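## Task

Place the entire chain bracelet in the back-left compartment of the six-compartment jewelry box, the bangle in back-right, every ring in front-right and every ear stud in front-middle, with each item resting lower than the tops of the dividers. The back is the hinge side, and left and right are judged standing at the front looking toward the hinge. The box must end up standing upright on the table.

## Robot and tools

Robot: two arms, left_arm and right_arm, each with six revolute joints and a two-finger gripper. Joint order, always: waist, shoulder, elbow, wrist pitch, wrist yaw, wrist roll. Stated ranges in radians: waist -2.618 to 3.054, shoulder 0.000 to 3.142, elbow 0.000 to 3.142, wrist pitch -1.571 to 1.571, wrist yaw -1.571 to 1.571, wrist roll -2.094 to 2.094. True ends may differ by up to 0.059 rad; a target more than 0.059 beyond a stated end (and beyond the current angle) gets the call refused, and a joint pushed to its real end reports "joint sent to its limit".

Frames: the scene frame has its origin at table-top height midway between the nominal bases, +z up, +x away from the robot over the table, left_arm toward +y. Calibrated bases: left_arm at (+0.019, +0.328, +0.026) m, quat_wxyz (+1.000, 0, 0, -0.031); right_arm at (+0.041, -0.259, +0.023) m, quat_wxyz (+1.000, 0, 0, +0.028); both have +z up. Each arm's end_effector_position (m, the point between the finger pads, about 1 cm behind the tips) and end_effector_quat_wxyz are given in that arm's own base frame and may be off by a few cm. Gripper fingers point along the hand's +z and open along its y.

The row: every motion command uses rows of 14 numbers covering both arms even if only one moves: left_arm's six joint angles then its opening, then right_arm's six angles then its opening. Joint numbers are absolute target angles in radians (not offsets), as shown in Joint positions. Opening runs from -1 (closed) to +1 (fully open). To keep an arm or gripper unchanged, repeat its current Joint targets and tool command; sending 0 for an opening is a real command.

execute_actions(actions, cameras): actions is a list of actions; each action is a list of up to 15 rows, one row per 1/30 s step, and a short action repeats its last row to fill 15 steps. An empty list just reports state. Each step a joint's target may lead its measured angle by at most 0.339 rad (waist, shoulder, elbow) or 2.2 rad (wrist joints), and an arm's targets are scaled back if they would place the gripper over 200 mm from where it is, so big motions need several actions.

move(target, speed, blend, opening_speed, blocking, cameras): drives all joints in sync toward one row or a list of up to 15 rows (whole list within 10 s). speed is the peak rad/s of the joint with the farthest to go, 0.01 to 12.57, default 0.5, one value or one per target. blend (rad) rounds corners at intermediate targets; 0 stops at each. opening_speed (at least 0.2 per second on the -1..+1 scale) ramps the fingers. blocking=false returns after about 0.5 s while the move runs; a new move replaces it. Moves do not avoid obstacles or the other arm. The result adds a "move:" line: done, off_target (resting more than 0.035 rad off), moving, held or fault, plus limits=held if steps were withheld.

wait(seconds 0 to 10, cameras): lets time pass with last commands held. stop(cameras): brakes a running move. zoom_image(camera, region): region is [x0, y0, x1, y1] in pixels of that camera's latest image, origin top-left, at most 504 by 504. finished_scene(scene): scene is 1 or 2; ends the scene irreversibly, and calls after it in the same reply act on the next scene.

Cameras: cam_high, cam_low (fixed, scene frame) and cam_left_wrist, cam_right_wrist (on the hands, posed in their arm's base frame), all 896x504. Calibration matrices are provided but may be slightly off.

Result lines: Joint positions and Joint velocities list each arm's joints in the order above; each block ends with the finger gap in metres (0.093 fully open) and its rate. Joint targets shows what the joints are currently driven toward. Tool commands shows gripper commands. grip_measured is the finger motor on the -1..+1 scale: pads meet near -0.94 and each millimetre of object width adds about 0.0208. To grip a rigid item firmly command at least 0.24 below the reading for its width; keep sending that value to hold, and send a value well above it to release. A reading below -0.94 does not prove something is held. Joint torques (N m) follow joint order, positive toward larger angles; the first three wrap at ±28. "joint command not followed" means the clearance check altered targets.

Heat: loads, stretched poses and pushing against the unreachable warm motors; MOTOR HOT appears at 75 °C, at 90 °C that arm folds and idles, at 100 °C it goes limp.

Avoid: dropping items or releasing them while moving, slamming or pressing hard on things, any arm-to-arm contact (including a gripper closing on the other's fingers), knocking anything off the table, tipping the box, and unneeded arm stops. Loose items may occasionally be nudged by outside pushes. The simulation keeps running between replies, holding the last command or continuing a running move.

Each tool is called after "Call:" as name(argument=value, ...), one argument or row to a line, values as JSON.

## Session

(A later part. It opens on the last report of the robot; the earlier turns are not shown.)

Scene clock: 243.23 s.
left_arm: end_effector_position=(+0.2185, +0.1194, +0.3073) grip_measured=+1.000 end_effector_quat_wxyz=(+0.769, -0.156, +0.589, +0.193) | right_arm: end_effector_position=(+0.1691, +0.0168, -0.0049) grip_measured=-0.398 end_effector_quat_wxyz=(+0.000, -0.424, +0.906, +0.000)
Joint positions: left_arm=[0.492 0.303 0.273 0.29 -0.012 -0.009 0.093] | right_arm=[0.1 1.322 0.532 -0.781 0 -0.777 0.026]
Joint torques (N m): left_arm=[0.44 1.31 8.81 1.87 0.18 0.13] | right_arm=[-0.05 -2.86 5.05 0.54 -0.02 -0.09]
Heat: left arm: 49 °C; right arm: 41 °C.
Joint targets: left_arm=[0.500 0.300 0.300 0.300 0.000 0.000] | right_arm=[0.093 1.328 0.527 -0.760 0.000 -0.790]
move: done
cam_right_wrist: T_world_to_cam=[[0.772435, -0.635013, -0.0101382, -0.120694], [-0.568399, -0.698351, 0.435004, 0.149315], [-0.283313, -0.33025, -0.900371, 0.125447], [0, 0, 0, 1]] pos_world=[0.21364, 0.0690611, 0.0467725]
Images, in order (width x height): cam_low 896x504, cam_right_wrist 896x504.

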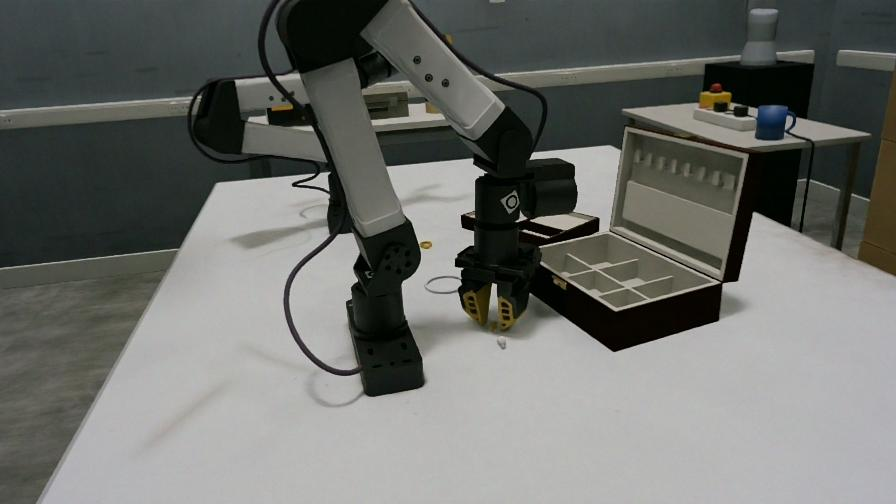

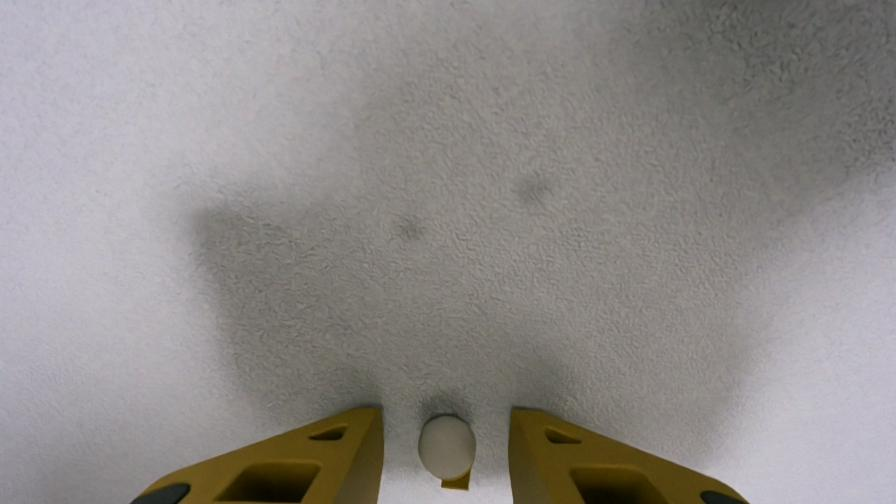

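Call:
move(
  target=[0.5,0.3,0.3,0.3,0,0,1,0.0935,1.328,0.5268,-0.76,0,-0.79,-0.95],
  opening_speed=0.5,
  cameras=["cam_right_wrist"],
)

Call:
move(
  target=[
    [0.5,0.3,0.3,0.3,0,0,1,0.0935,1.2343,0.6666,-0.993,0,-0.79,-0.95],
    [0.5,0.3,0.3,0.3,0,0,1,0.0935,1.1737,0.9518,-1.349,0,-0.79,-0.95],
    [0.5,0.3,0.3,0.3,0,0,1,0.14,1.7656,1.4817,-1.287,0,-0.79,-0.95],
    [0.5,0.3,0.3,0.3,0,0,1,0.14,1.8125,1.2568,-1.015,0,-0.79,-0.95],
  ],
  speed=0.6,
  blend=0.08,
)

Scene clock: 268.90 s.
left_arm: end_effector_position=(+0.2185, +0.1194, +0.3073) grip_measured=+1.000 end_effector_quat_wxyz=(+0.769, -0.156, +0.589, +0.193) | right_arm: end_effector_position=(+0.1697, +0.0169, -0.0049) grip_measured=-0.875 end_effector_quat_wxyz=(+0.001, -0.424, +0.906, -0.001)
Joint positions: left_arm=[0.492 0.303 0.273 0.29 -0.012 -0.009 0.093] | right_arm=[0.1 1.322 0.532 -0.778 0 -0.777 0.003]
Joint velocities: left_arm=[within noise] | right_arm=[-0.007 -0.027 -0.007 -0.007 -0.066 0.037 -0.004]
Joint torques (N m): left_arm=[0.44 1.31 8.81 1.87 0.18 0.13] | right_arm=[-0.05 -2.85 5.05 0.53 -0.02 -0.09]
Heat: left arm: 50 °C; right arm: 40 °C.
Joint targets: left_arm=[0.500 0.300 0.300 0.300 0.000 0.000] | right_arm=[0.093 1.328 0.527 -0.760 0.000 -0.790]
move: done
cam_right_wrist: T_world_to_cam=[[0.772444, -0.635025, -0.00855343, -0.121087], [-0.56938, -0.698433, 0.433587, 0.149791], [-0.281313, -0.330051, -0.901071, 0.125242], [0, 0, 0, 1]] pos_world=[0.214053, 0.0690625, 0.0468689]

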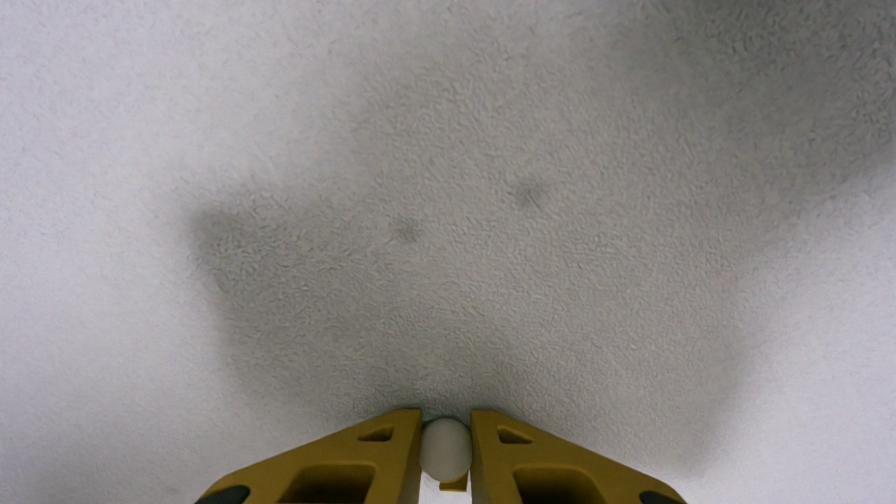

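Scene clock: 272.13 s.
left_arm: end_effector_position=(+0.2185, +0.1194, +0.3073) grip_measured=+1.000 end_effector_quat_wxyz=(+0.769, -0.156, +0.589, +0.193) | right_arm: end_effector_position=(+0.3170, +0.0427, +0.0517) grip_measured=-0.892 end_effector_quat_wxyz=(-0.005, -0.440, +0.898, +0.001)
Joint positions: left_arm=[0.492 0.303 0.273 0.29 -0.012 -0.009 0.093] | right_arm=[0.134 1.807 1.26 -1.034 0 -0.777 0.002]
Joint torques (N m): left_arm=[0.46 1.31 8.81 1.87 0.18 0.13] | right_arm=[0.99 -8.51 5.75 0.51 -0.02 -0.09]
Heat: left arm: 50 °C; right arm: 40 °C.
Joint targets: left_arm=[0.500 0.300 0.300 0.300 0.000 0.000] | right_arm=[0.140 1.813 1.257 -1.015 0.000 -0.790]
move: done
cam_left_wrist: T_world_to_cam=[[0.478471, -0.877776, 0.0239824, -0.00697021], [-0.108421, -0.0861582, -0.990364, 0.380365], [0.871384, 0.47126, -0.136393, -0.123944], [0, 0, 0, 1]] pos_world=[0.152577, 0.0850629, 0.359962]
cam_right_wrist: T_world_to_cam=[[0.793917, -0.607793, -0.0168244, -0.225483], [-0.539643, -0.717107, 0.441071, 0.218203], [-0.280145, -0.341095, -0.897314, 0.226259], [0, 0, 0, 1]] pos_world=[0.360151, 0.0966035, 0.102989]

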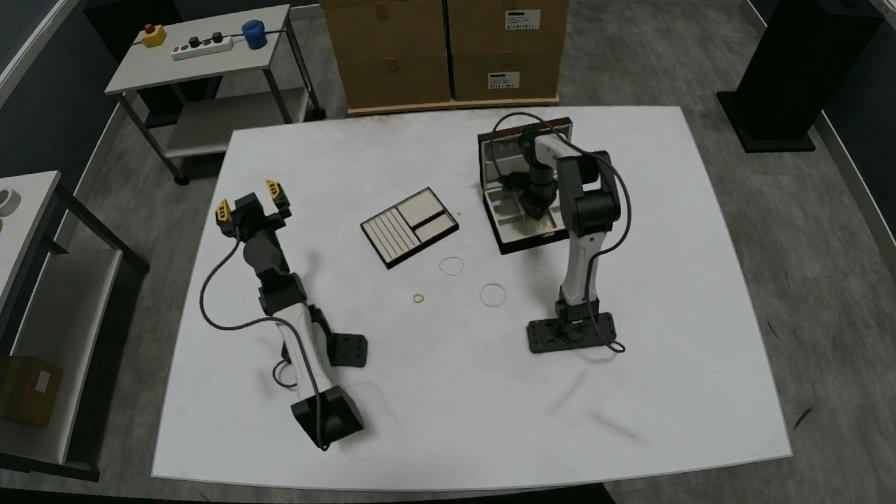

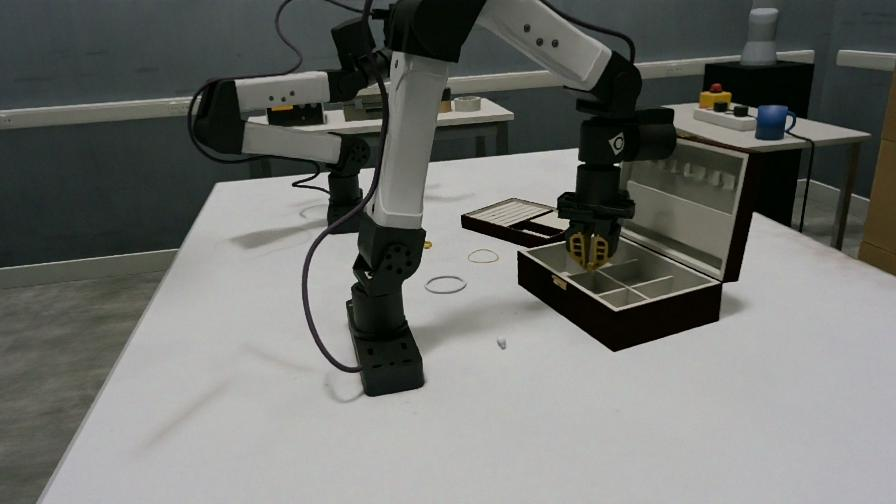

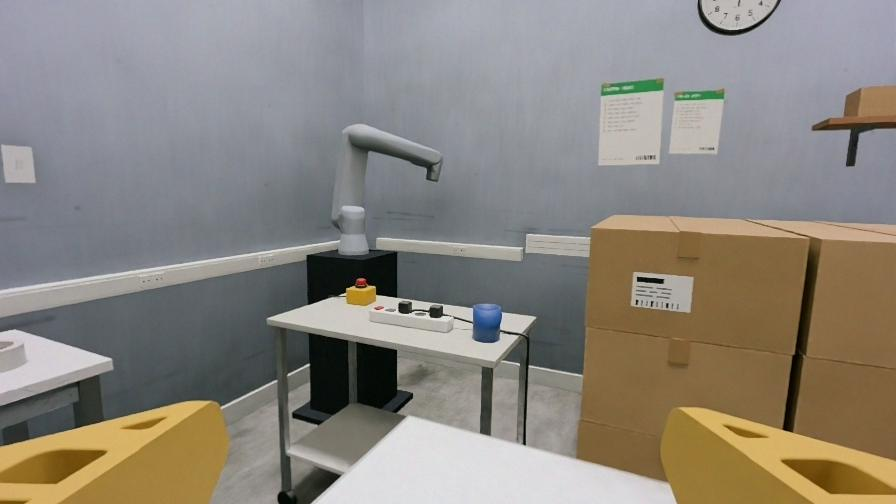

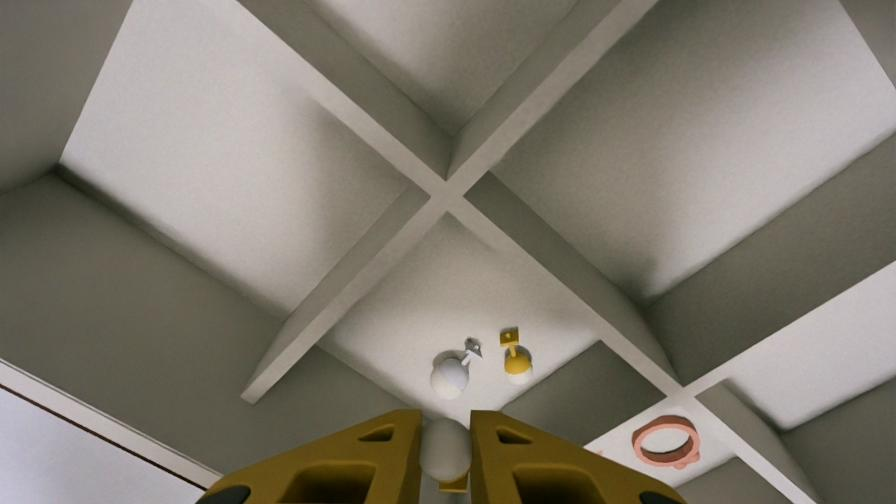

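Call:
move(
  target=[
    [0.5,0.3,0.3,0.3,0,0,1,0.155,1.8185,1.265,-1.01,0,-0.79,-0.95],
    [0.5,0.3,0.3,0.3,0,0,1,0.155,1.8768,1.1687,-0.848,0,-0.79,-0.95],
  ],
  speed=0.3,
  cameras=["cam_right_wrist","cam_low"],
)

Scene clock: 284.23 s.
left_arm: end_effector_position=(+0.2185, +0.1194, +0.3073) grip_measured=+1.000 end_effector_quat_wxyz=(+0.769, -0.156, +0.589, +0.193) | right_arm: end_effector_position=(+0.3201, +0.0461, +0.0176) grip_measured=-0.892 end_effector_quat_wxyz=(-0.001, -0.448, +0.894, -0.006)
Joint positions: left_arm=[0.492 0.303 0.273 0.29 -0.012 -0.009 0.093] | right_arm=[0.15 1.857 1.179 -0.892 0.012 -0.779 0.002]
Joint velocities: left_arm=[within noise] | right_arm=[0.012 0.012 -0.002 0.007 0.154 0.007 -0.001]
Joint torques (N m): left_arm=[0.44 1.29 8.81 1.87 0.18 0.13] | right_arm=[0.96 -7.42 4.81 0.78 -0.13 -0.09]
Heat: left arm: 50 °C; right arm: 40 °C.
Joint targets: left_arm=[0.500 0.300 0.300 0.300 0.000 0.000] | right_arm=[0.155 1.877 1.169 -0.848 0.000 -0.790]
move: off_target (right_arm); right_arm: the wrist pitch is farthest, 0.044 rad from its target
cam_right_wrist: T_world_to_cam=[[0.804371, -0.594127, -0.000449304, -0.230744], [-0.532978, -0.721917, 0.441327, 0.235472], [-0.262529, -0.354751, -0.897346, 0.192584], [0, 0, 0, 1]] pos_world=[0.361664, 0.101219, 0.068791]
Images, in order (width x height): cam_low 896x504, cam_right_wrist 896x504.

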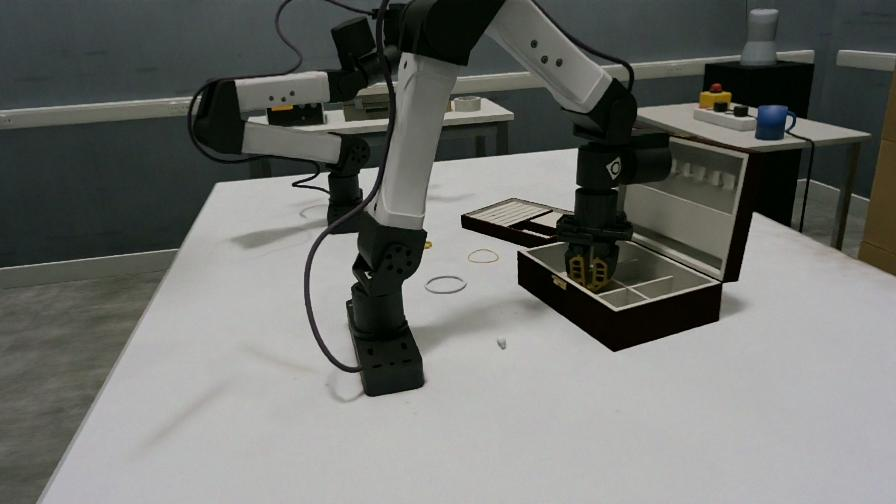

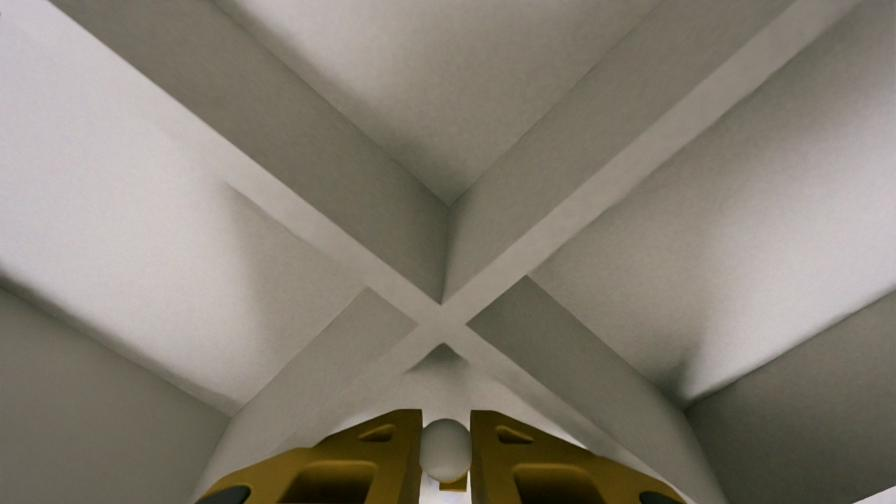

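Call:
move(
  target=[
    [0.5,0.3,0.3,0.3,0,0,1,0.155,1.8185,1.23,-0.97,0,-0.79,-0.95],
    [0.5,0.3,0.3,0.3,0,0,1,0.131,1.8216,1.1837,-0.918,0,-0.79,-0.95],
    [0.5,0.3,0.3,0.3,0,0,1,0.131,1.8523,1.1405,-0.844,0,-0.79,-0.95],
  ],
  speed=0.3,
  cameras=["cam_right_wrist","cam_low"],
)

Scene clock: 295.90 s.
left_arm: end_effector_position=(+0.2185, +0.1194, +0.3073) grip_measured=+1.000 end_effector_quat_wxyz=(+0.769, -0.156, +0.589, +0.193) | right_arm: end_effector_position=(+0.3142, +0.0400, +0.0133) grip_measured=-0.892 end_effector_quat_wxyz=(-0.005, -0.440, +0.898, -0.005)
Joint positions: left_arm=[0.492 0.303 0.273 0.29 -0.012 -0.009 0.093] | right_arm=[0.133 1.848 1.149 -0.879 0.012 -0.779 0.002]
Joint torques (N m): left_arm=[0.46 1.29 8.81 1.87 0.18 0.13] | right_arm=[0.32 -8.76 4.88 0.69 -0.13 -0.06]
Heat: left arm: 50 °C; right arm: 40 °C.
Joint targets: left_arm=[0.500 0.300 0.300 0.300 0.000 0.000] | right_arm=[0.131 1.852 1.141 -0.844 0.000 -0.790]
move: done
cam_right_wrist: T_world_to_cam=[[0.794688, -0.606981, -0.00665266, -0.22602], [-0.540632, -0.712719, 0.446932, 0.231702], [-0.276021, -0.351575, -0.894543, 0.189107], [0, 0, 0, 1]] pos_world=[0.357079, 0.0944338, 0.0641056]
Images, in order (width x height): cam_low 896x504, cam_right_wrist 896x504.

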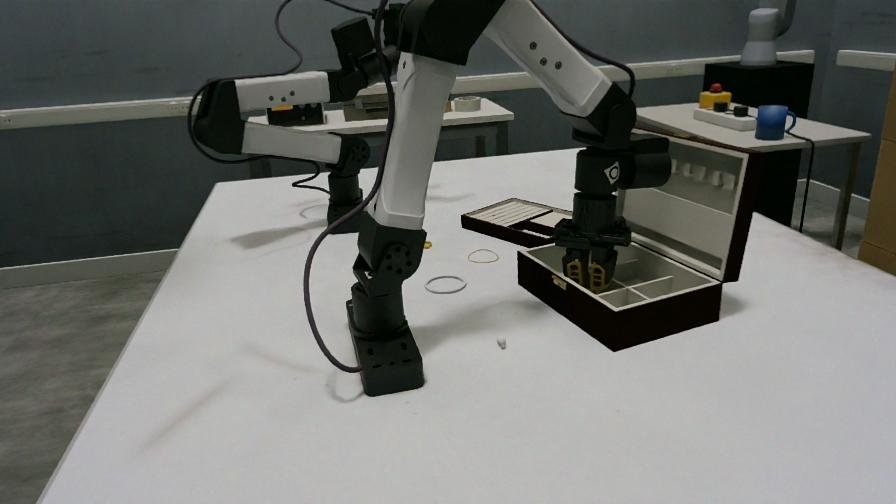

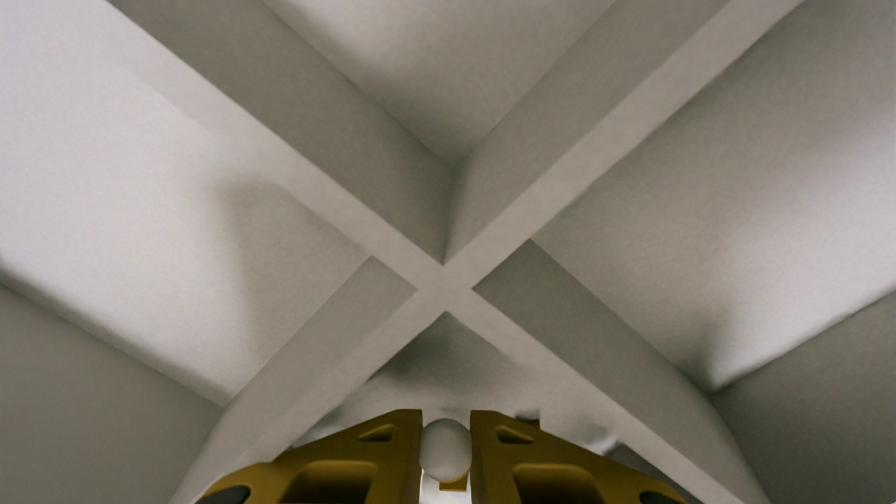

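Call:
move(
  target=[
    [0.5,0.3,0.3,0.3,0,0,1,0.131,1.8216,1.1837,-0.918,0,-0.79,-0.95],
    [0.5,0.3,0.3,0.3,0,0,1,0.148,1.8257,1.1143,-0.843,0,-0.79,-0.95],
    [0.5,0.3,0.3,0.3,0,0,1,0.148,1.8561,1.0822,-0.78,0,-0.79,-0.95],
  ],
  speed=0.3,
  cameras=["cam_right_wrist","cam_low"],
)

Scene clock: 310.73 s.
left_arm: end_effector_position=(+0.2185, +0.1194, +0.3073) grip_measured=+1.000 end_effector_quat_wxyz=(+0.769, -0.156, +0.589, +0.193) | right_arm: end_effector_position=(+0.3133, +0.0343, +0.0044) grip_measured=-0.893 end_effector_quat_wxyz=(+0.000, -0.442, +0.897, -0.026)
Joint positions: left_arm=[0.492 0.303 0.273 0.29 -0.012 -0.009 0.093] | right_arm=[0.135 1.84 1.097 -0.812 0.049 -0.781 0.002]
Joint torques (N m): left_arm=[0.46 1.29 8.83 1.87 0.17 0.13] | right_arm=[1.61 -7.39 4.26 0.7 -0.47 -0.04]
Motor temperatures (°C): left_arm=[27 33 43 50 26 27 27] | right_arm=[30 40 39 33 27 26 28]
Heat: left arm: 50 °C; right arm: 40 °C.
Joint targets: left_arm=[0.500 0.300 0.300 0.300 0.000 0.000] | right_arm=[0.148 1.856 1.082 -0.780 0.000 -0.790]
move: off_target (right_arm); right_arm: the wrist yaw is farthest, 0.049 rad from its target
cam_right_wrist: T_world_to_cam=[[0.796751, -0.603253, 0.0356828, -0.229825], [-0.550352, -0.69996, 0.455158, 0.233673], [-0.249599, -0.382286, -0.889695, 0.171629], [0, 0, 0, 1]] pos_world=[0.354554, 0.0905298, 0.0545404]
Images, in order (width x height): cam_low 896x504, cam_right_wrist 896x504.

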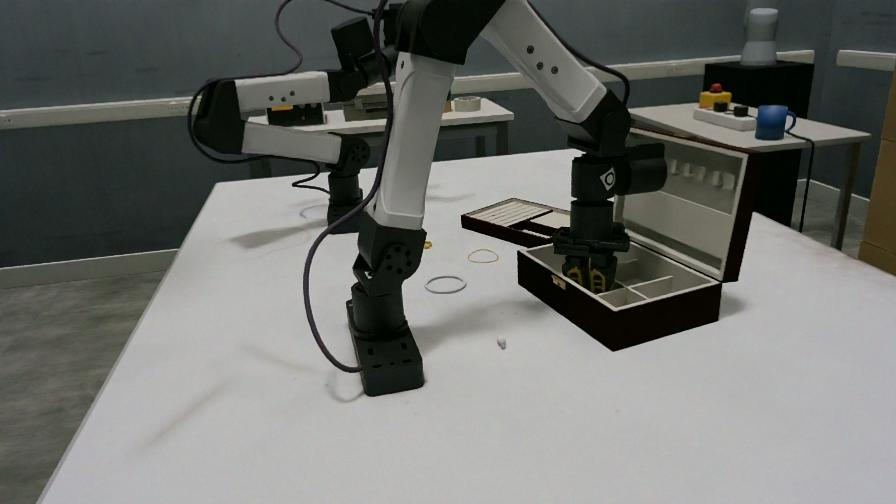

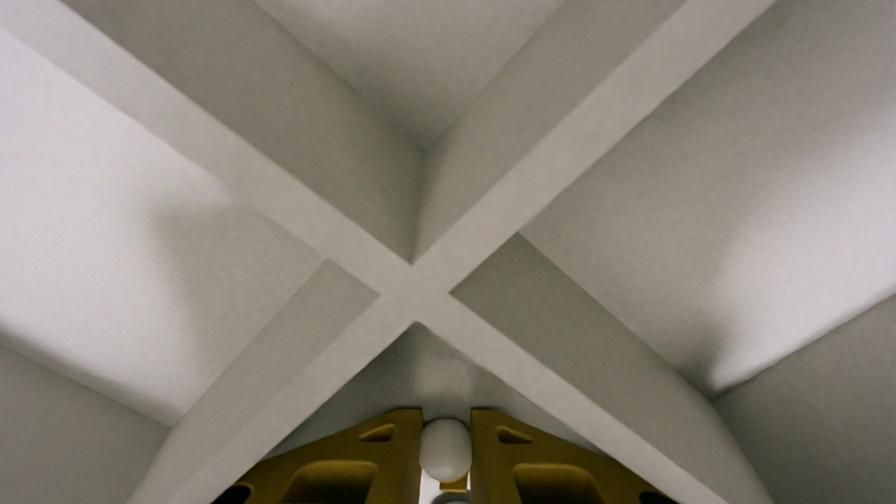

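Call:
move(
  target=[
    [0.5,0.3,0.3,0.3,0,0,1,0.112,1.84,1.09,-0.795,0,-0.79,-0.95],
    [0.5,0.3,0.3,0.3,0,0,1,0.112,1.862,1.075,-0.76,0,-0.79,-0.95],
  ],
  speed=0.2,
  cameras=["cam_right_wrist","cam_low"],
)

Scene clock: 319.67 s.
left_arm: end_effector_position=(+0.2185, +0.1194, +0.3073) grip_measured=+1.000 end_effector_quat_wxyz=(+0.769, -0.156, +0.589, +0.193) | right_arm: end_effector_position=(+0.3136, +0.0323, +0.0038) grip_measured=-0.893 end_effector_quat_wxyz=(+0.004, -0.434, +0.901, -0.016)
Joint positions: left_arm=[0.492 0.303 0.273 0.29 -0.012 -0.009 0.093] | right_arm=[0.117 1.84 1.095 -0.808 0.027 -0.781 0.002]
Joint torques (N m): left_arm=[0.47 1.29 8.83 1.87 0.18 0.13] | right_arm=[0.05 -6.82 3.77 0.88 -0.27 -0.04]
Heat: left arm: 50 °C; right arm: 40 °C.
Joint targets: left_arm=[0.500 0.300 0.300 0.300 0.000 0.000] | right_arm=[0.112 1.862 1.075 -0.760 0.000 -0.790]
move: off_target (right_arm); right_arm: the wrist pitch is farthest, 0.048 rad from its target
cam_right_wrist: T_world_to_cam=[[0.786066, -0.617771, 0.0214432, -0.227337], [-0.562092, -0.699923, 0.440636, 0.236518], [-0.257203, -0.358422, -0.89743, 0.172089], [0, 0, 0, 1]] pos_world=[0.355908, 0.0867821, 0.0550943]
Images, in order (width x height): cam_low 896x504, cam_right_wrist 896x504.

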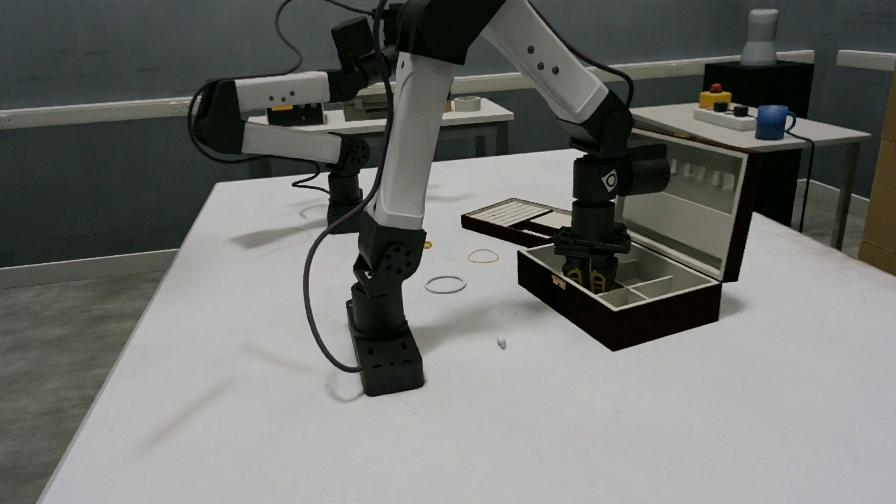

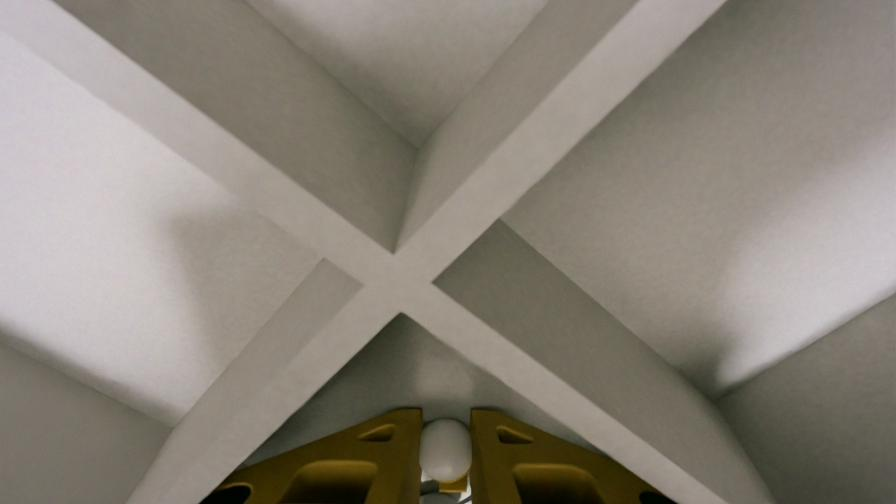

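Call:
move(
  target=[0.5,0.3,0.3,0.3,0,0,1,0.117,1.84,1.095,-0.808,0,-0.79,-0.5],
  opening_speed=0.3,
  cameras=[],
)

Call:
move(
  target=[
    [0.5,0.3,0.3,0.3,0,0,1,0.131,1.8125,1.2568,-1.015,0,-0.79,-0.5],
    [0.5,0.3,0.3,0.3,0,0,1,0.131,1.7656,1.4817,-1.287,0,-0.79,-0.5],
  ],
  speed=0.3,
  cameras=["cam_right_wrist"],
)

Scene clock: 328.07 s.
left_arm: end_effector_position=(+0.2185, +0.1194, +0.3073) grip_measured=+1.000 end_effector_quat_wxyz=(+0.769, -0.156, +0.589, +0.193) | right_arm: end_effector_position=(+0.3126, +0.0331, +0.0040) grip_measured=-0.512 end_effector_quat_wxyz=(+0.003, -0.434, +0.901, -0.012)
Joint positions: left_arm=[0.492 0.303 0.273 0.29 -0.012 -0.009 0.093] | right_arm=[0.117 1.839 1.095 -0.813 0.021 -0.781 0.021]
Joint torques (N m): left_arm=[0.46 1.31 8.83 1.87 0.17 0.13] | right_arm=[0.49 -8.84 5.64 0.41 -0.22 -0.04]
Heat: left arm: 51 °C; right arm: 40 °C.
Joint targets: left_arm=[0.500 0.300 0.300 0.300 0.000 0.000] | right_arm=[0.117 1.840 1.095 -0.808 0.000 -0.790]
move: done

Scene clock: 330.40 s.
left_arm: end_effector_position=(+0.2185, +0.1194, +0.3073) grip_measured=+1.000 end_effector_quat_wxyz=(+0.769, -0.156, +0.589, +0.193) | right_arm: end_effector_position=(+0.3197, +0.0381, +0.1063) grip_measured=-0.502 end_effector_quat_wxyz=(-0.016, -0.439, +0.898, -0.001)
Joint positions: left_arm=[0.492 0.303 0.273 0.29 -0.012 -0.009 0.093] | right_arm=[0.125 1.792 1.462 -1.271 0.012 -0.783 0.021]
Joint torques (N m): left_arm=[0.46 1.28 8.81 1.87 0.18 0.13] | right_arm=[0.98 -11.67 8.17 0.1 -0.13 -0.02]
Heat: left arm: 51 °C; right arm: 41 °C.
Joint targets: left_arm=[0.500 0.300 0.300 0.300 0.000 0.000] | right_arm=[0.131 1.765 1.482 -1.287 0.000 -0.790]
move: done
cam_right_wrist: T_world_to_cam=[[0.792302, -0.609706, -0.0227088, -0.228396], [-0.532876, -0.709631, 0.460942, 0.187709], [-0.297154, -0.353104, -0.88714, 0.27916], [0, 0, 0, 1]] pos_world=[0.363938, 0.0925221, 0.155945]

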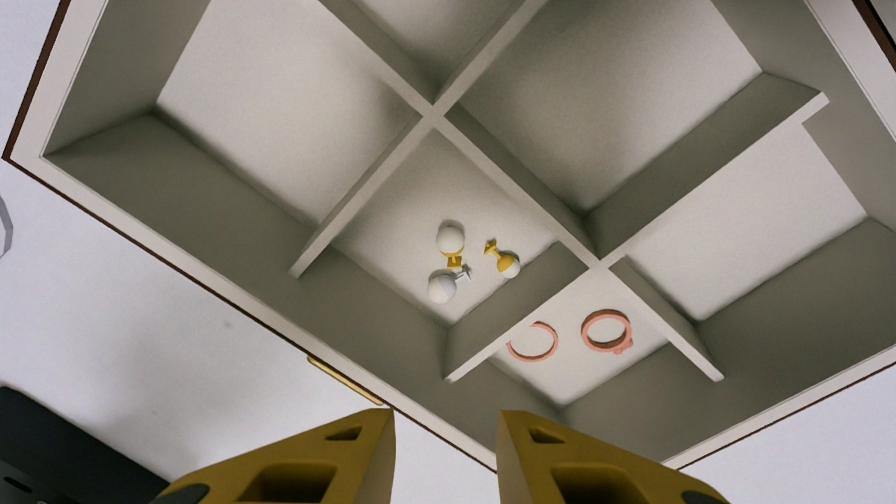

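Call:
move(
  target=[
    [0.5,0.3,0.3,0.3,0,0,1,0.0,1.1737,0.9518,-1.349,0,-1.2,-0.4],
    [0.5,0.3,0.3,0.3,0,0,1,-0.18,1.2064,0.6494,-0.99,0,-1.57,-0.4],
  ],
  speed=0.8,
  blend=0.08,
  cameras=["cam_right_wrist"],
)

Scene clock: 352.17 s.
left_arm: end_effector_position=(+0.2185, +0.1194, +0.3073) grip_measured=+1.000 end_effector_quat_wxyz=(+0.769, -0.156, +0.589, +0.193) | right_arm: end_effector_position=(+0.1664, -0.0308, +0.0411) grip_measured=-0.402 end_effector_quat_wxyz=(+0.002, -0.636, +0.772, -0.009)
Joint positions: left_arm=[0.492 0.303 0.273 0.29 -0.012 -0.009 0.093] | right_arm=[-0.175 1.201 0.654 -1.007 0.008 -1.554 0.026]
Joint torques (N m): left_arm=[0.46 1.31 8.8 1.87 0.18 0.13] | right_arm=[0.06 -2.4 5.64 0.49 -0.11 -0.14]
Heat: left arm: 51 °C; right arm: 43 °C.
Joint targets: left_arm=[0.500 0.300 0.300 0.300 0.000 0.000] | right_arm=[-0.180 1.206 0.650 -0.990 0.000 -1.570]
move: done
cam_right_wrist: T_world_to_cam=[[0.982782, -0.184646, 0.00671979, -0.170255], [-0.168573, -0.881157, 0.441753, 0.0219965], [-0.0756468, -0.43528, -0.897112, 0.112546], [0, 0, 0, 1]] pos_world=[0.179545, 0.0369345, 0.0923935]

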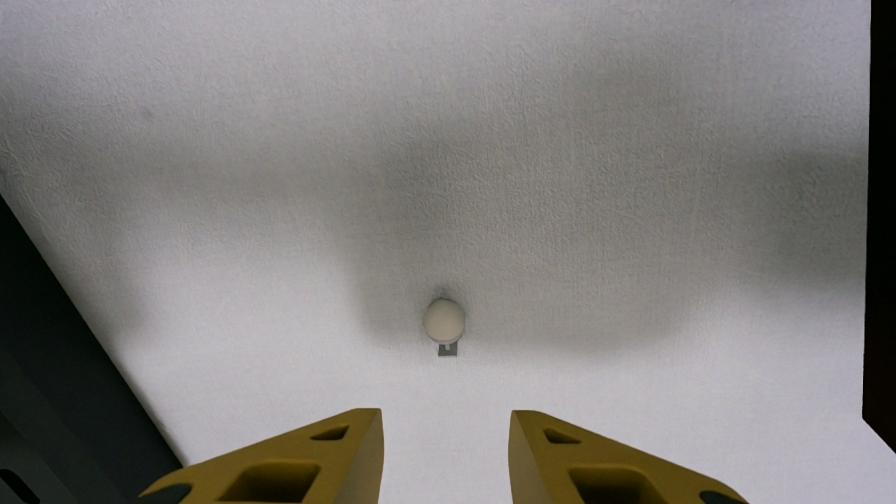

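Call:
move(
  target=[
    [0.5,0.3,0.3,0.3,0,0,1,-0.2,1.2064,0.6494,-0.99,0,-1.57,-0.4],
    [0.5,0.3,0.3,0.3,0,0,1,-0.2,1.3072,0.5125,-0.75,0,-1.57,-0.4],
  ],
  speed=0.5,
  cameras=[],
)

Call:
move(
  target=[0.5,0.3,0.3,0.3,0,0,1,-0.2,1.3072,0.5125,-0.75,0,-1.57,-0.95],
  opening_speed=0.5,
  cameras=["cam_right_wrist"],
)

Call:
move(
  target=[
    [0.5,0.3,0.3,0.3,0,0,1,-0.2,1.2064,0.6494,-0.99,0,-1.57,-0.95],
    [0.5,0.3,0.3,0.3,0,0,1,-0.1,1.1737,0.9518,-1.349,0,-1.57,-0.95],
    [0.5,0.3,0.3,0.3,0,0,1,0.155,1.7656,1.4817,-1.287,0,-1.57,-0.95],
    [0.5,0.3,0.3,0.3,0,0,1,0.155,1.8125,1.2568,-1.005,0,-1.57,-0.95],
  ],
  speed=0.6,
  blend=0.08,
  cameras=["cam_right_wrist"],
)

Scene clock: 383.40 s.
left_arm: end_effector_position=(+0.2185, +0.1194, +0.3073) grip_measured=+1.000 end_effector_quat_wxyz=(+0.769, -0.156, +0.589, +0.193) | right_arm: end_effector_position=(+0.1668, -0.0342, -0.0048) grip_measured=-0.402 end_effector_quat_wxyz=(+0.003, -0.629, +0.777, -0.010)
Joint positions: left_arm=[0.492 0.303 0.273 0.29 -0.012 -0.009 0.093] | right_arm=[-0.194 1.301 0.517 -0.768 0.008 -1.555 0.026]
Joint torques (N m): left_arm=[0.44 1.29 8.81 1.87 0.18 0.13] | right_arm=[-0.01 -2.65 5.03 0.52 -0.11 -0.11]
Heat: left arm: 51 °C; right arm: 40 °C.
Joint targets: left_arm=[0.500 0.300 0.300 0.300 0.000 0.000] | right_arm=[-0.200 1.307 0.512 -0.750 0.000 -1.570]
move: done

Scene clock: 385.00 s.
left_arm: end_effector_position=(+0.2185, +0.1194, +0.3073) grip_measured=+1.000 end_effector_quat_wxyz=(+0.769, -0.156, +0.589, +0.193) | right_arm: end_effector_position=(+0.1672, -0.0343, -0.0048) grip_measured=-0.863 end_effector_quat_wxyz=(+0.004, -0.629, +0.777, -0.011)
Joint positions: left_arm=[0.492 0.303 0.273 0.29 -0.012 -0.009 0.093] | right_arm=[-0.194 1.301 0.517 -0.766 0.008 -1.555 0.004]
Joint torques (N m): left_arm=[0.46 1.29 8.81 1.87 0.18 0.13] | right_arm=[-0.01 -2.65 5.03 0.51 -0.11 -0.1]
Heat: left arm: 51 °C; right arm: 40 °C.
Joint targets: left_arm=[0.500 0.300 0.300 0.300 0.000 0.000] | right_arm=[-0.200 1.307 0.512 -0.750 0.000 -1.570]
move: done
cam_right_wrist: T_world_to_cam=[[0.979351, -0.201867, 0.0109851, -0.171265], [-0.185866, -0.877687, 0.441723, 0.0424476], [-0.0795279, -0.434644, -0.897084, 0.0705208], [0, 0, 0, 1]] pos_world=[0.181227, 0.0333343, 0.0463944]

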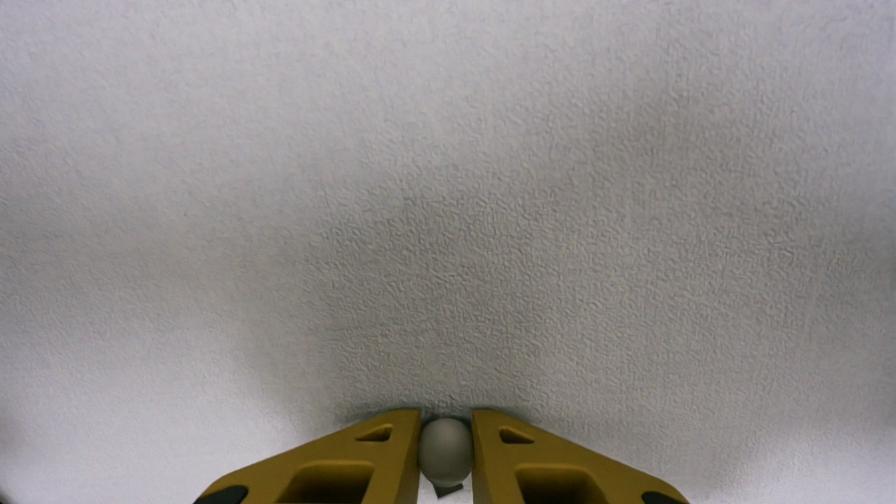

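Scene clock: 388.27 s.
left_arm: end_effector_position=(+0.2185, +0.1194, +0.3073) grip_measured=+1.000 end_effector_quat_wxyz=(+0.769, -0.156, +0.589, +0.193) | right_arm: end_effector_position=(+0.3195, +0.0474, +0.0519) grip_measured=-0.880 end_effector_quat_wxyz=(+0.001, +0.753, -0.657, +0.004)
Joint positions: left_arm=[0.492 0.303 0.273 0.29 -0.012 -0.009 0.093] | right_arm=[0.151 1.806 1.261 -1.022 0.008 -1.555 0.003]
Joint torques (N m): left_arm=[0.46 1.29 8.81 1.87 0.18 0.13] | right_arm=[0.77 -8.46 5.72 0.47 -0.11 -0.1]
Heat: left arm: 51 °C; right arm: 40 °C.
Joint targets: left_arm=[0.500 0.300 0.300 0.300 0.000 0.000] | right_arm=[0.155 1.813 1.257 -1.005 0.000 -1.570]
move: done
cam_right_wrist: T_world_to_cam=[[0.989859, 0.141879, -0.00703979, -0.323235], [0.130359, -0.887562, 0.44186, 0.0167924], [0.0564423, -0.438297, -0.897056, 0.12573], [0, 0, 0, 1]] pos_world=[0.310671, 0.115871, 0.103092]

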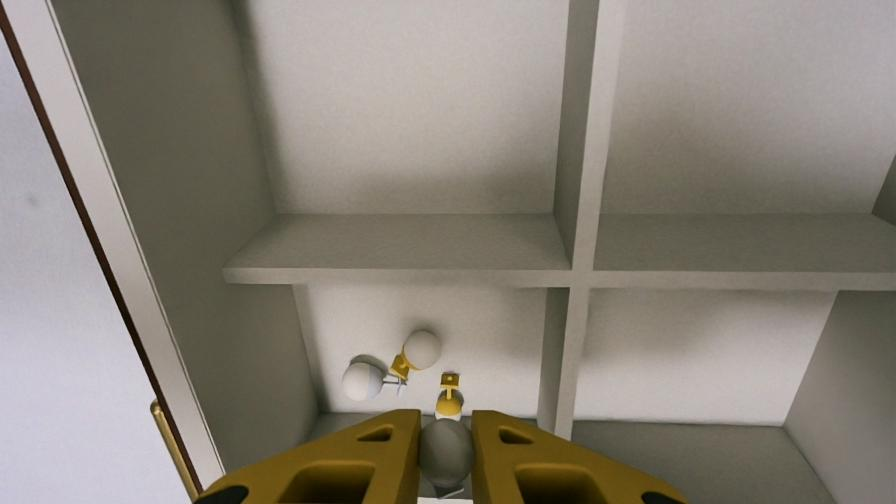

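Call:
move(
  target=[
    [0.5,0.3,0.3,0.3,0,0,1,0.138,1.8474,1.3018,-1.013,0,-1.57,-0.95],
    [0.5,0.3,0.3,0.3,0,0,1,0.138,1.9108,1.1976,-0.835,0,-1.57,-0.95],
  ],
  speed=0.25,
  cameras=["cam_right_wrist"],
)

Scene clock: 428.77 s.
left_arm: end_effector_position=(+0.2185, +0.1194, +0.3073) grip_measured=+1.000 end_effector_quat_wxyz=(+0.769, -0.156, +0.589, +0.193) | right_arm: end_effector_position=(+0.3225, +0.0451, +0.0189) grip_measured=-0.881 end_effector_quat_wxyz=(+0.008, +0.751, -0.660, -0.002)
Joint positions: left_arm=[0.492 0.303 0.273 0.29 -0.012 -0.009 0.093] | right_arm=[0.143 1.876 1.211 -0.92 0.008 -1.556 0.003]
Joint torques (N m): left_arm=[0.46 1.31 8.81 1.87 0.18 0.13] | right_arm=[0.05 -6.16 4.49 1.14 -0.11 -0.1]
Heat: left arm: 52 °C; right arm: 43 °C.
Joint targets: left_arm=[0.500 0.300 0.300 0.300 0.000 0.000] | right_arm=[0.138 1.911 1.198 -0.835 0.000 -1.570]
move: off_target (right_arm); right_arm: the wrist pitch is farthest, 0.085 rad from its target
cam_right_wrist: T_world_to_cam=[[0.990626, 0.134313, -0.0249147, -0.325725], [0.131429, -0.887386, 0.441896, 0.0285501], [0.0372434, -0.441028, -0.89672, 0.101283], [0, 0, 0, 1]] pos_world=[0.315147, 0.113752, 0.0700907]

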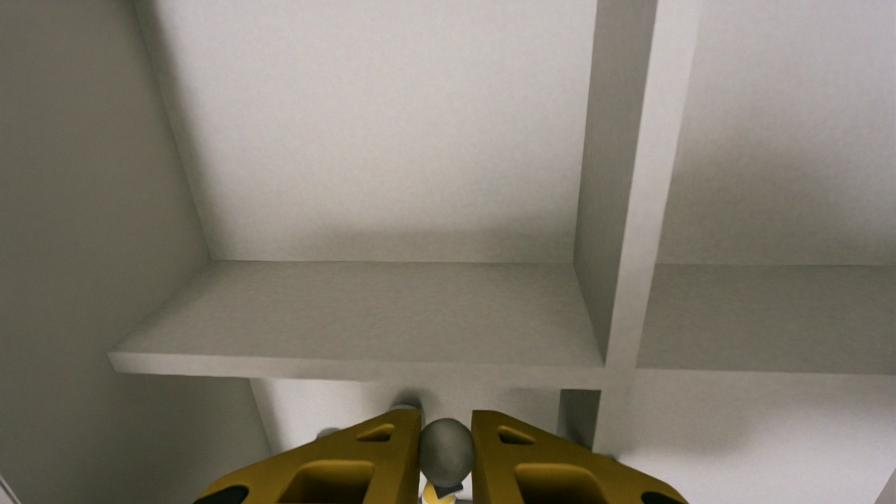

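Call:
move(
  target=[
    [0.5,0.3,0.3,0.3,0,0,1,0.138,1.868,1.212,-0.92,0,-1.57,-0.95],
    [0.5,0.3,0.3,0.3,0,0,1,0.14,1.877,1.183,-0.885,0,-1.57,-0.95],
  ],
  speed=0.2,
  cameras=["cam_right_wrist"],
)

Scene clock: 443.13 s.
left_arm: end_effector_position=(+0.2185, +0.1194, +0.3073) grip_measured=+1.000 end_effector_quat_wxyz=(+0.769, -0.156, +0.589, +0.193) | right_arm: end_effector_position=(+0.3153, +0.0440, +0.0144) grip_measured=-0.881 end_effector_quat_wxyz=(+0.016, +0.751, -0.660, -0.009)
Joint positions: left_arm=[0.492 0.303 0.273 0.29 -0.012 -0.009 0.093] | right_arm=[0.143 1.876 1.191 -0.921 0.008 -1.556 0.003]
Joint torques (N m): left_arm=[0.46 1.31 8.83 1.87 0.18 0.13] | right_arm=[0.24 -9.26 4.94 0.58 -0.11 -0.1]
Heat: left arm: 52 °C; right arm: 41 °C.
Joint targets: left_arm=[0.500 0.300 0.300 0.300 0.000 0.000] | right_arm=[0.140 1.877 1.183 -0.885 0.000 -1.570]
move: off_target (right_arm); right_arm: the wrist pitch is farthest, 0.036 rad from its target
cam_right_wrist: T_world_to_cam=[[0.989846, 0.134517, -0.0459283, -0.318055], [0.140903, -0.886023, 0.441712, 0.0275032], [0.0187242, -0.443698, -0.895981, 0.102958], [0, 0, 0, 1]] pos_world=[0.309022, 0.112835, 0.0654922]

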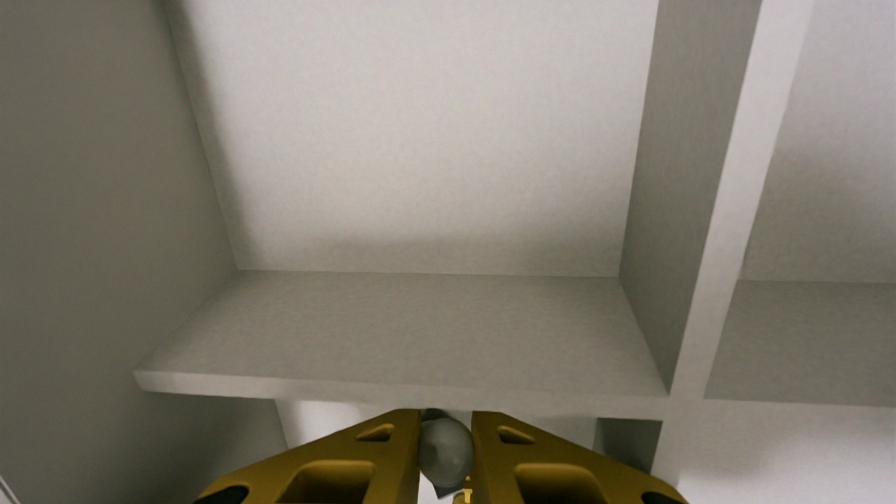

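Call:
move(
  target=[0.5,0.3,0.3,0.3,0,0,1,0.143,1.876,1.191,-0.915,0,-1.57,-0.55],
  opening_speed=0.3,
  cameras=[],
)

Call:
move(
  target=[
    [0.5,0.3,0.3,0.3,0,0,1,0.143,1.83,1.31,-1.02,0,-1.57,-0.55],
    [0.5,0.3,0.3,0.3,0,0,1,0.145,1.71,1.4817,-1.342,0,-1.57,-0.5],
  ],
  speed=0.3,
  cameras=["cam_right_wrist","cam_low"],
)

Scene clock: 451.63 s.
left_arm: end_effector_position=(+0.2185, +0.1194, +0.3073) grip_measured=+1.000 end_effector_quat_wxyz=(+0.769, -0.156, +0.589, +0.193) | right_arm: end_effector_position=(+0.3112, +0.0434, +0.0146) grip_measured=-0.552 end_effector_quat_wxyz=(+0.023, +0.751, -0.660, -0.014)
Joint positions: left_arm=[0.492 0.303 0.273 0.29 -0.012 -0.009 0.093] | right_arm=[0.143 1.876 1.191 -0.938 0.008 -1.556 0.019]
Joint torques (N m): left_arm=[0.47 1.31 8.81 1.87 0.18 0.13] | right_arm=[0.49 -9.33 5.68 0.4 -0.11 -0.09]
Heat: left arm: 52 °C; right arm: 41 °C.
Joint targets: left_arm=[0.500 0.300 0.300 0.300 0.000 0.000] | right_arm=[0.143 1.876 1.191 -0.915 0.000 -1.570]
move: done

Scene clock: 454.30 s.
left_arm: end_effector_position=(+0.2185, +0.1194, +0.3073) grip_measured=+1.000 end_effector_quat_wxyz=(+0.769, -0.156, +0.589, +0.193) | right_arm: end_effector_position=(+0.3059, +0.0427, +0.1238) grip_measured=-0.502 end_effector_quat_wxyz=(+0.012, +0.751, -0.660, -0.005)
Joint positions: left_arm=[0.492 0.303 0.273 0.29 -0.012 -0.009 0.093] | right_arm=[0.143 1.734 1.462 -1.325 0.008 -1.556 0.021]
Joint torques (N m): left_arm=[0.47 1.31 8.81 1.87 0.18 0.13] | right_arm=[0.66 -10.84 8.13 0.05 -0.11 -0.09]
Heat: left arm: 52 °C; right arm: 42 °C.
Joint targets: left_arm=[0.500 0.300 0.300 0.300 0.000 0.000] | right_arm=[0.145 1.710 1.482 -1.342 0.000 -1.570]
move: done
cam_right_wrist: T_world_to_cam=[[0.990259, 0.134615, -0.0355806, -0.30495], [0.136408, -0.886656, 0.441854, -0.0192618], [0.0279325, -0.442403, -0.896381, 0.197718], [0, 0, 0, 1]] pos_world=[0.299084, 0.111443, 0.174891]
Images, in order (width x height): cam_low 896x504, cam_right_wrist 896x504.

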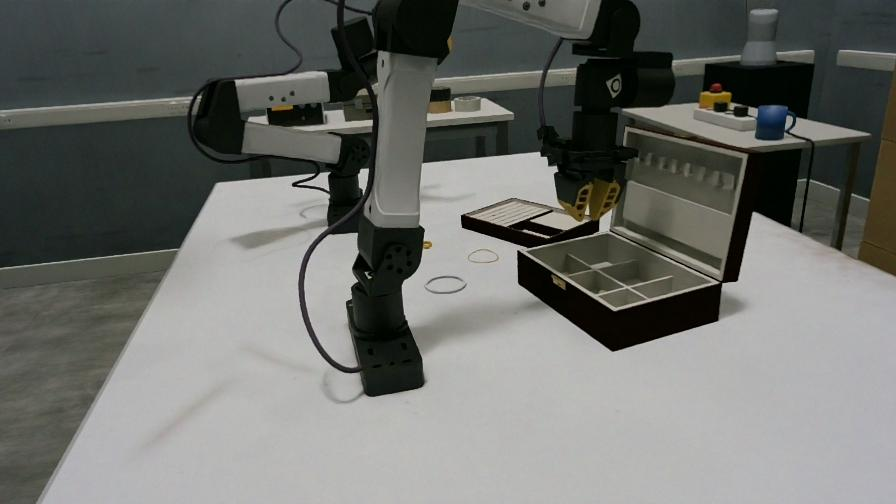

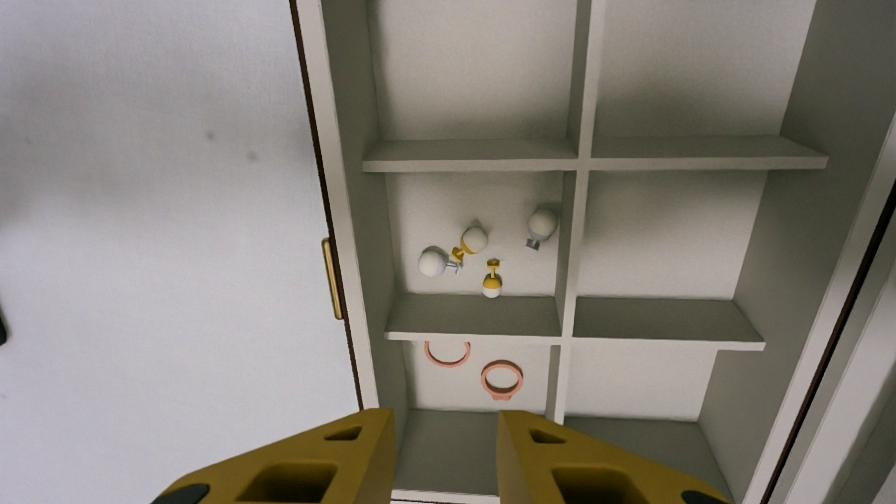

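Call:
move(
  target=[
    [0.5,0.3,0.3,0.3,0,0,1,0.3,1.71,1.5,-1.36,0,-1.2,-0.3],
    [0.5,0.3,0.3,0.3,0,0,1,1.2,2.0647,1.7673,-1.25,0,0,0.0],
  ],
  speed=0.8,
  blend=0.1,
  cameras=["cam_right_wrist"],
)

Scene clock: 467.10 s.
left_arm: end_effector_position=(+0.2185, +0.1194, +0.3073) grip_measured=+1.000 end_effector_quat_wxyz=(+0.769, -0.156, +0.589, +0.193) | right_arm: end_effector_position=(+0.1411, +0.3671, +0.0882) grip_measured=-0.002 end_effector_quat_wxyz=(+0.000, -0.572, +0.820, -0.002)
Joint positions: left_arm=[0.492 0.303 0.273 0.29 -0.012 -0.009 0.093] | right_arm=[1.205 2.052 1.745 -1.267 0.003 -0.012 0.045]
Joint torques (N m): left_arm=[0.44 1.31 8.81 1.87 0.18 0.13] | right_arm=[0.06 -10.61 8.47 0.51 0 0.17]
Motor temperatures (°C): left_arm=[27 33 44 52 26 27 27] | right_arm=[30 45 40 30 27 25 28]
Heat: left arm: 52 °C; right arm: 45 °C.
Joint targets: left_arm=[0.500 0.300 0.300 0.300 0.000 0.000] | right_arm=[1.200 2.065 1.767 -1.250 0.000 0.000]
move: done
cam_right_wrist: T_world_to_cam=[[0.940364, -0.340092, -0.00725194, -0.00799192], [-0.302869, -0.846769, 0.437325, 0.354287], [-0.154871, -0.409048, -0.899274, 0.327793], [0, 0, 0, 1]] pos_world=[0.165584, 0.431364, 0.139779]

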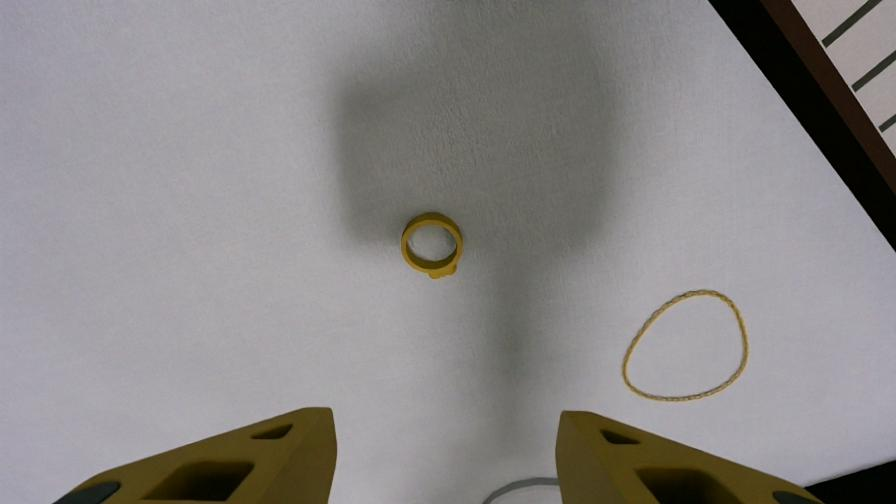

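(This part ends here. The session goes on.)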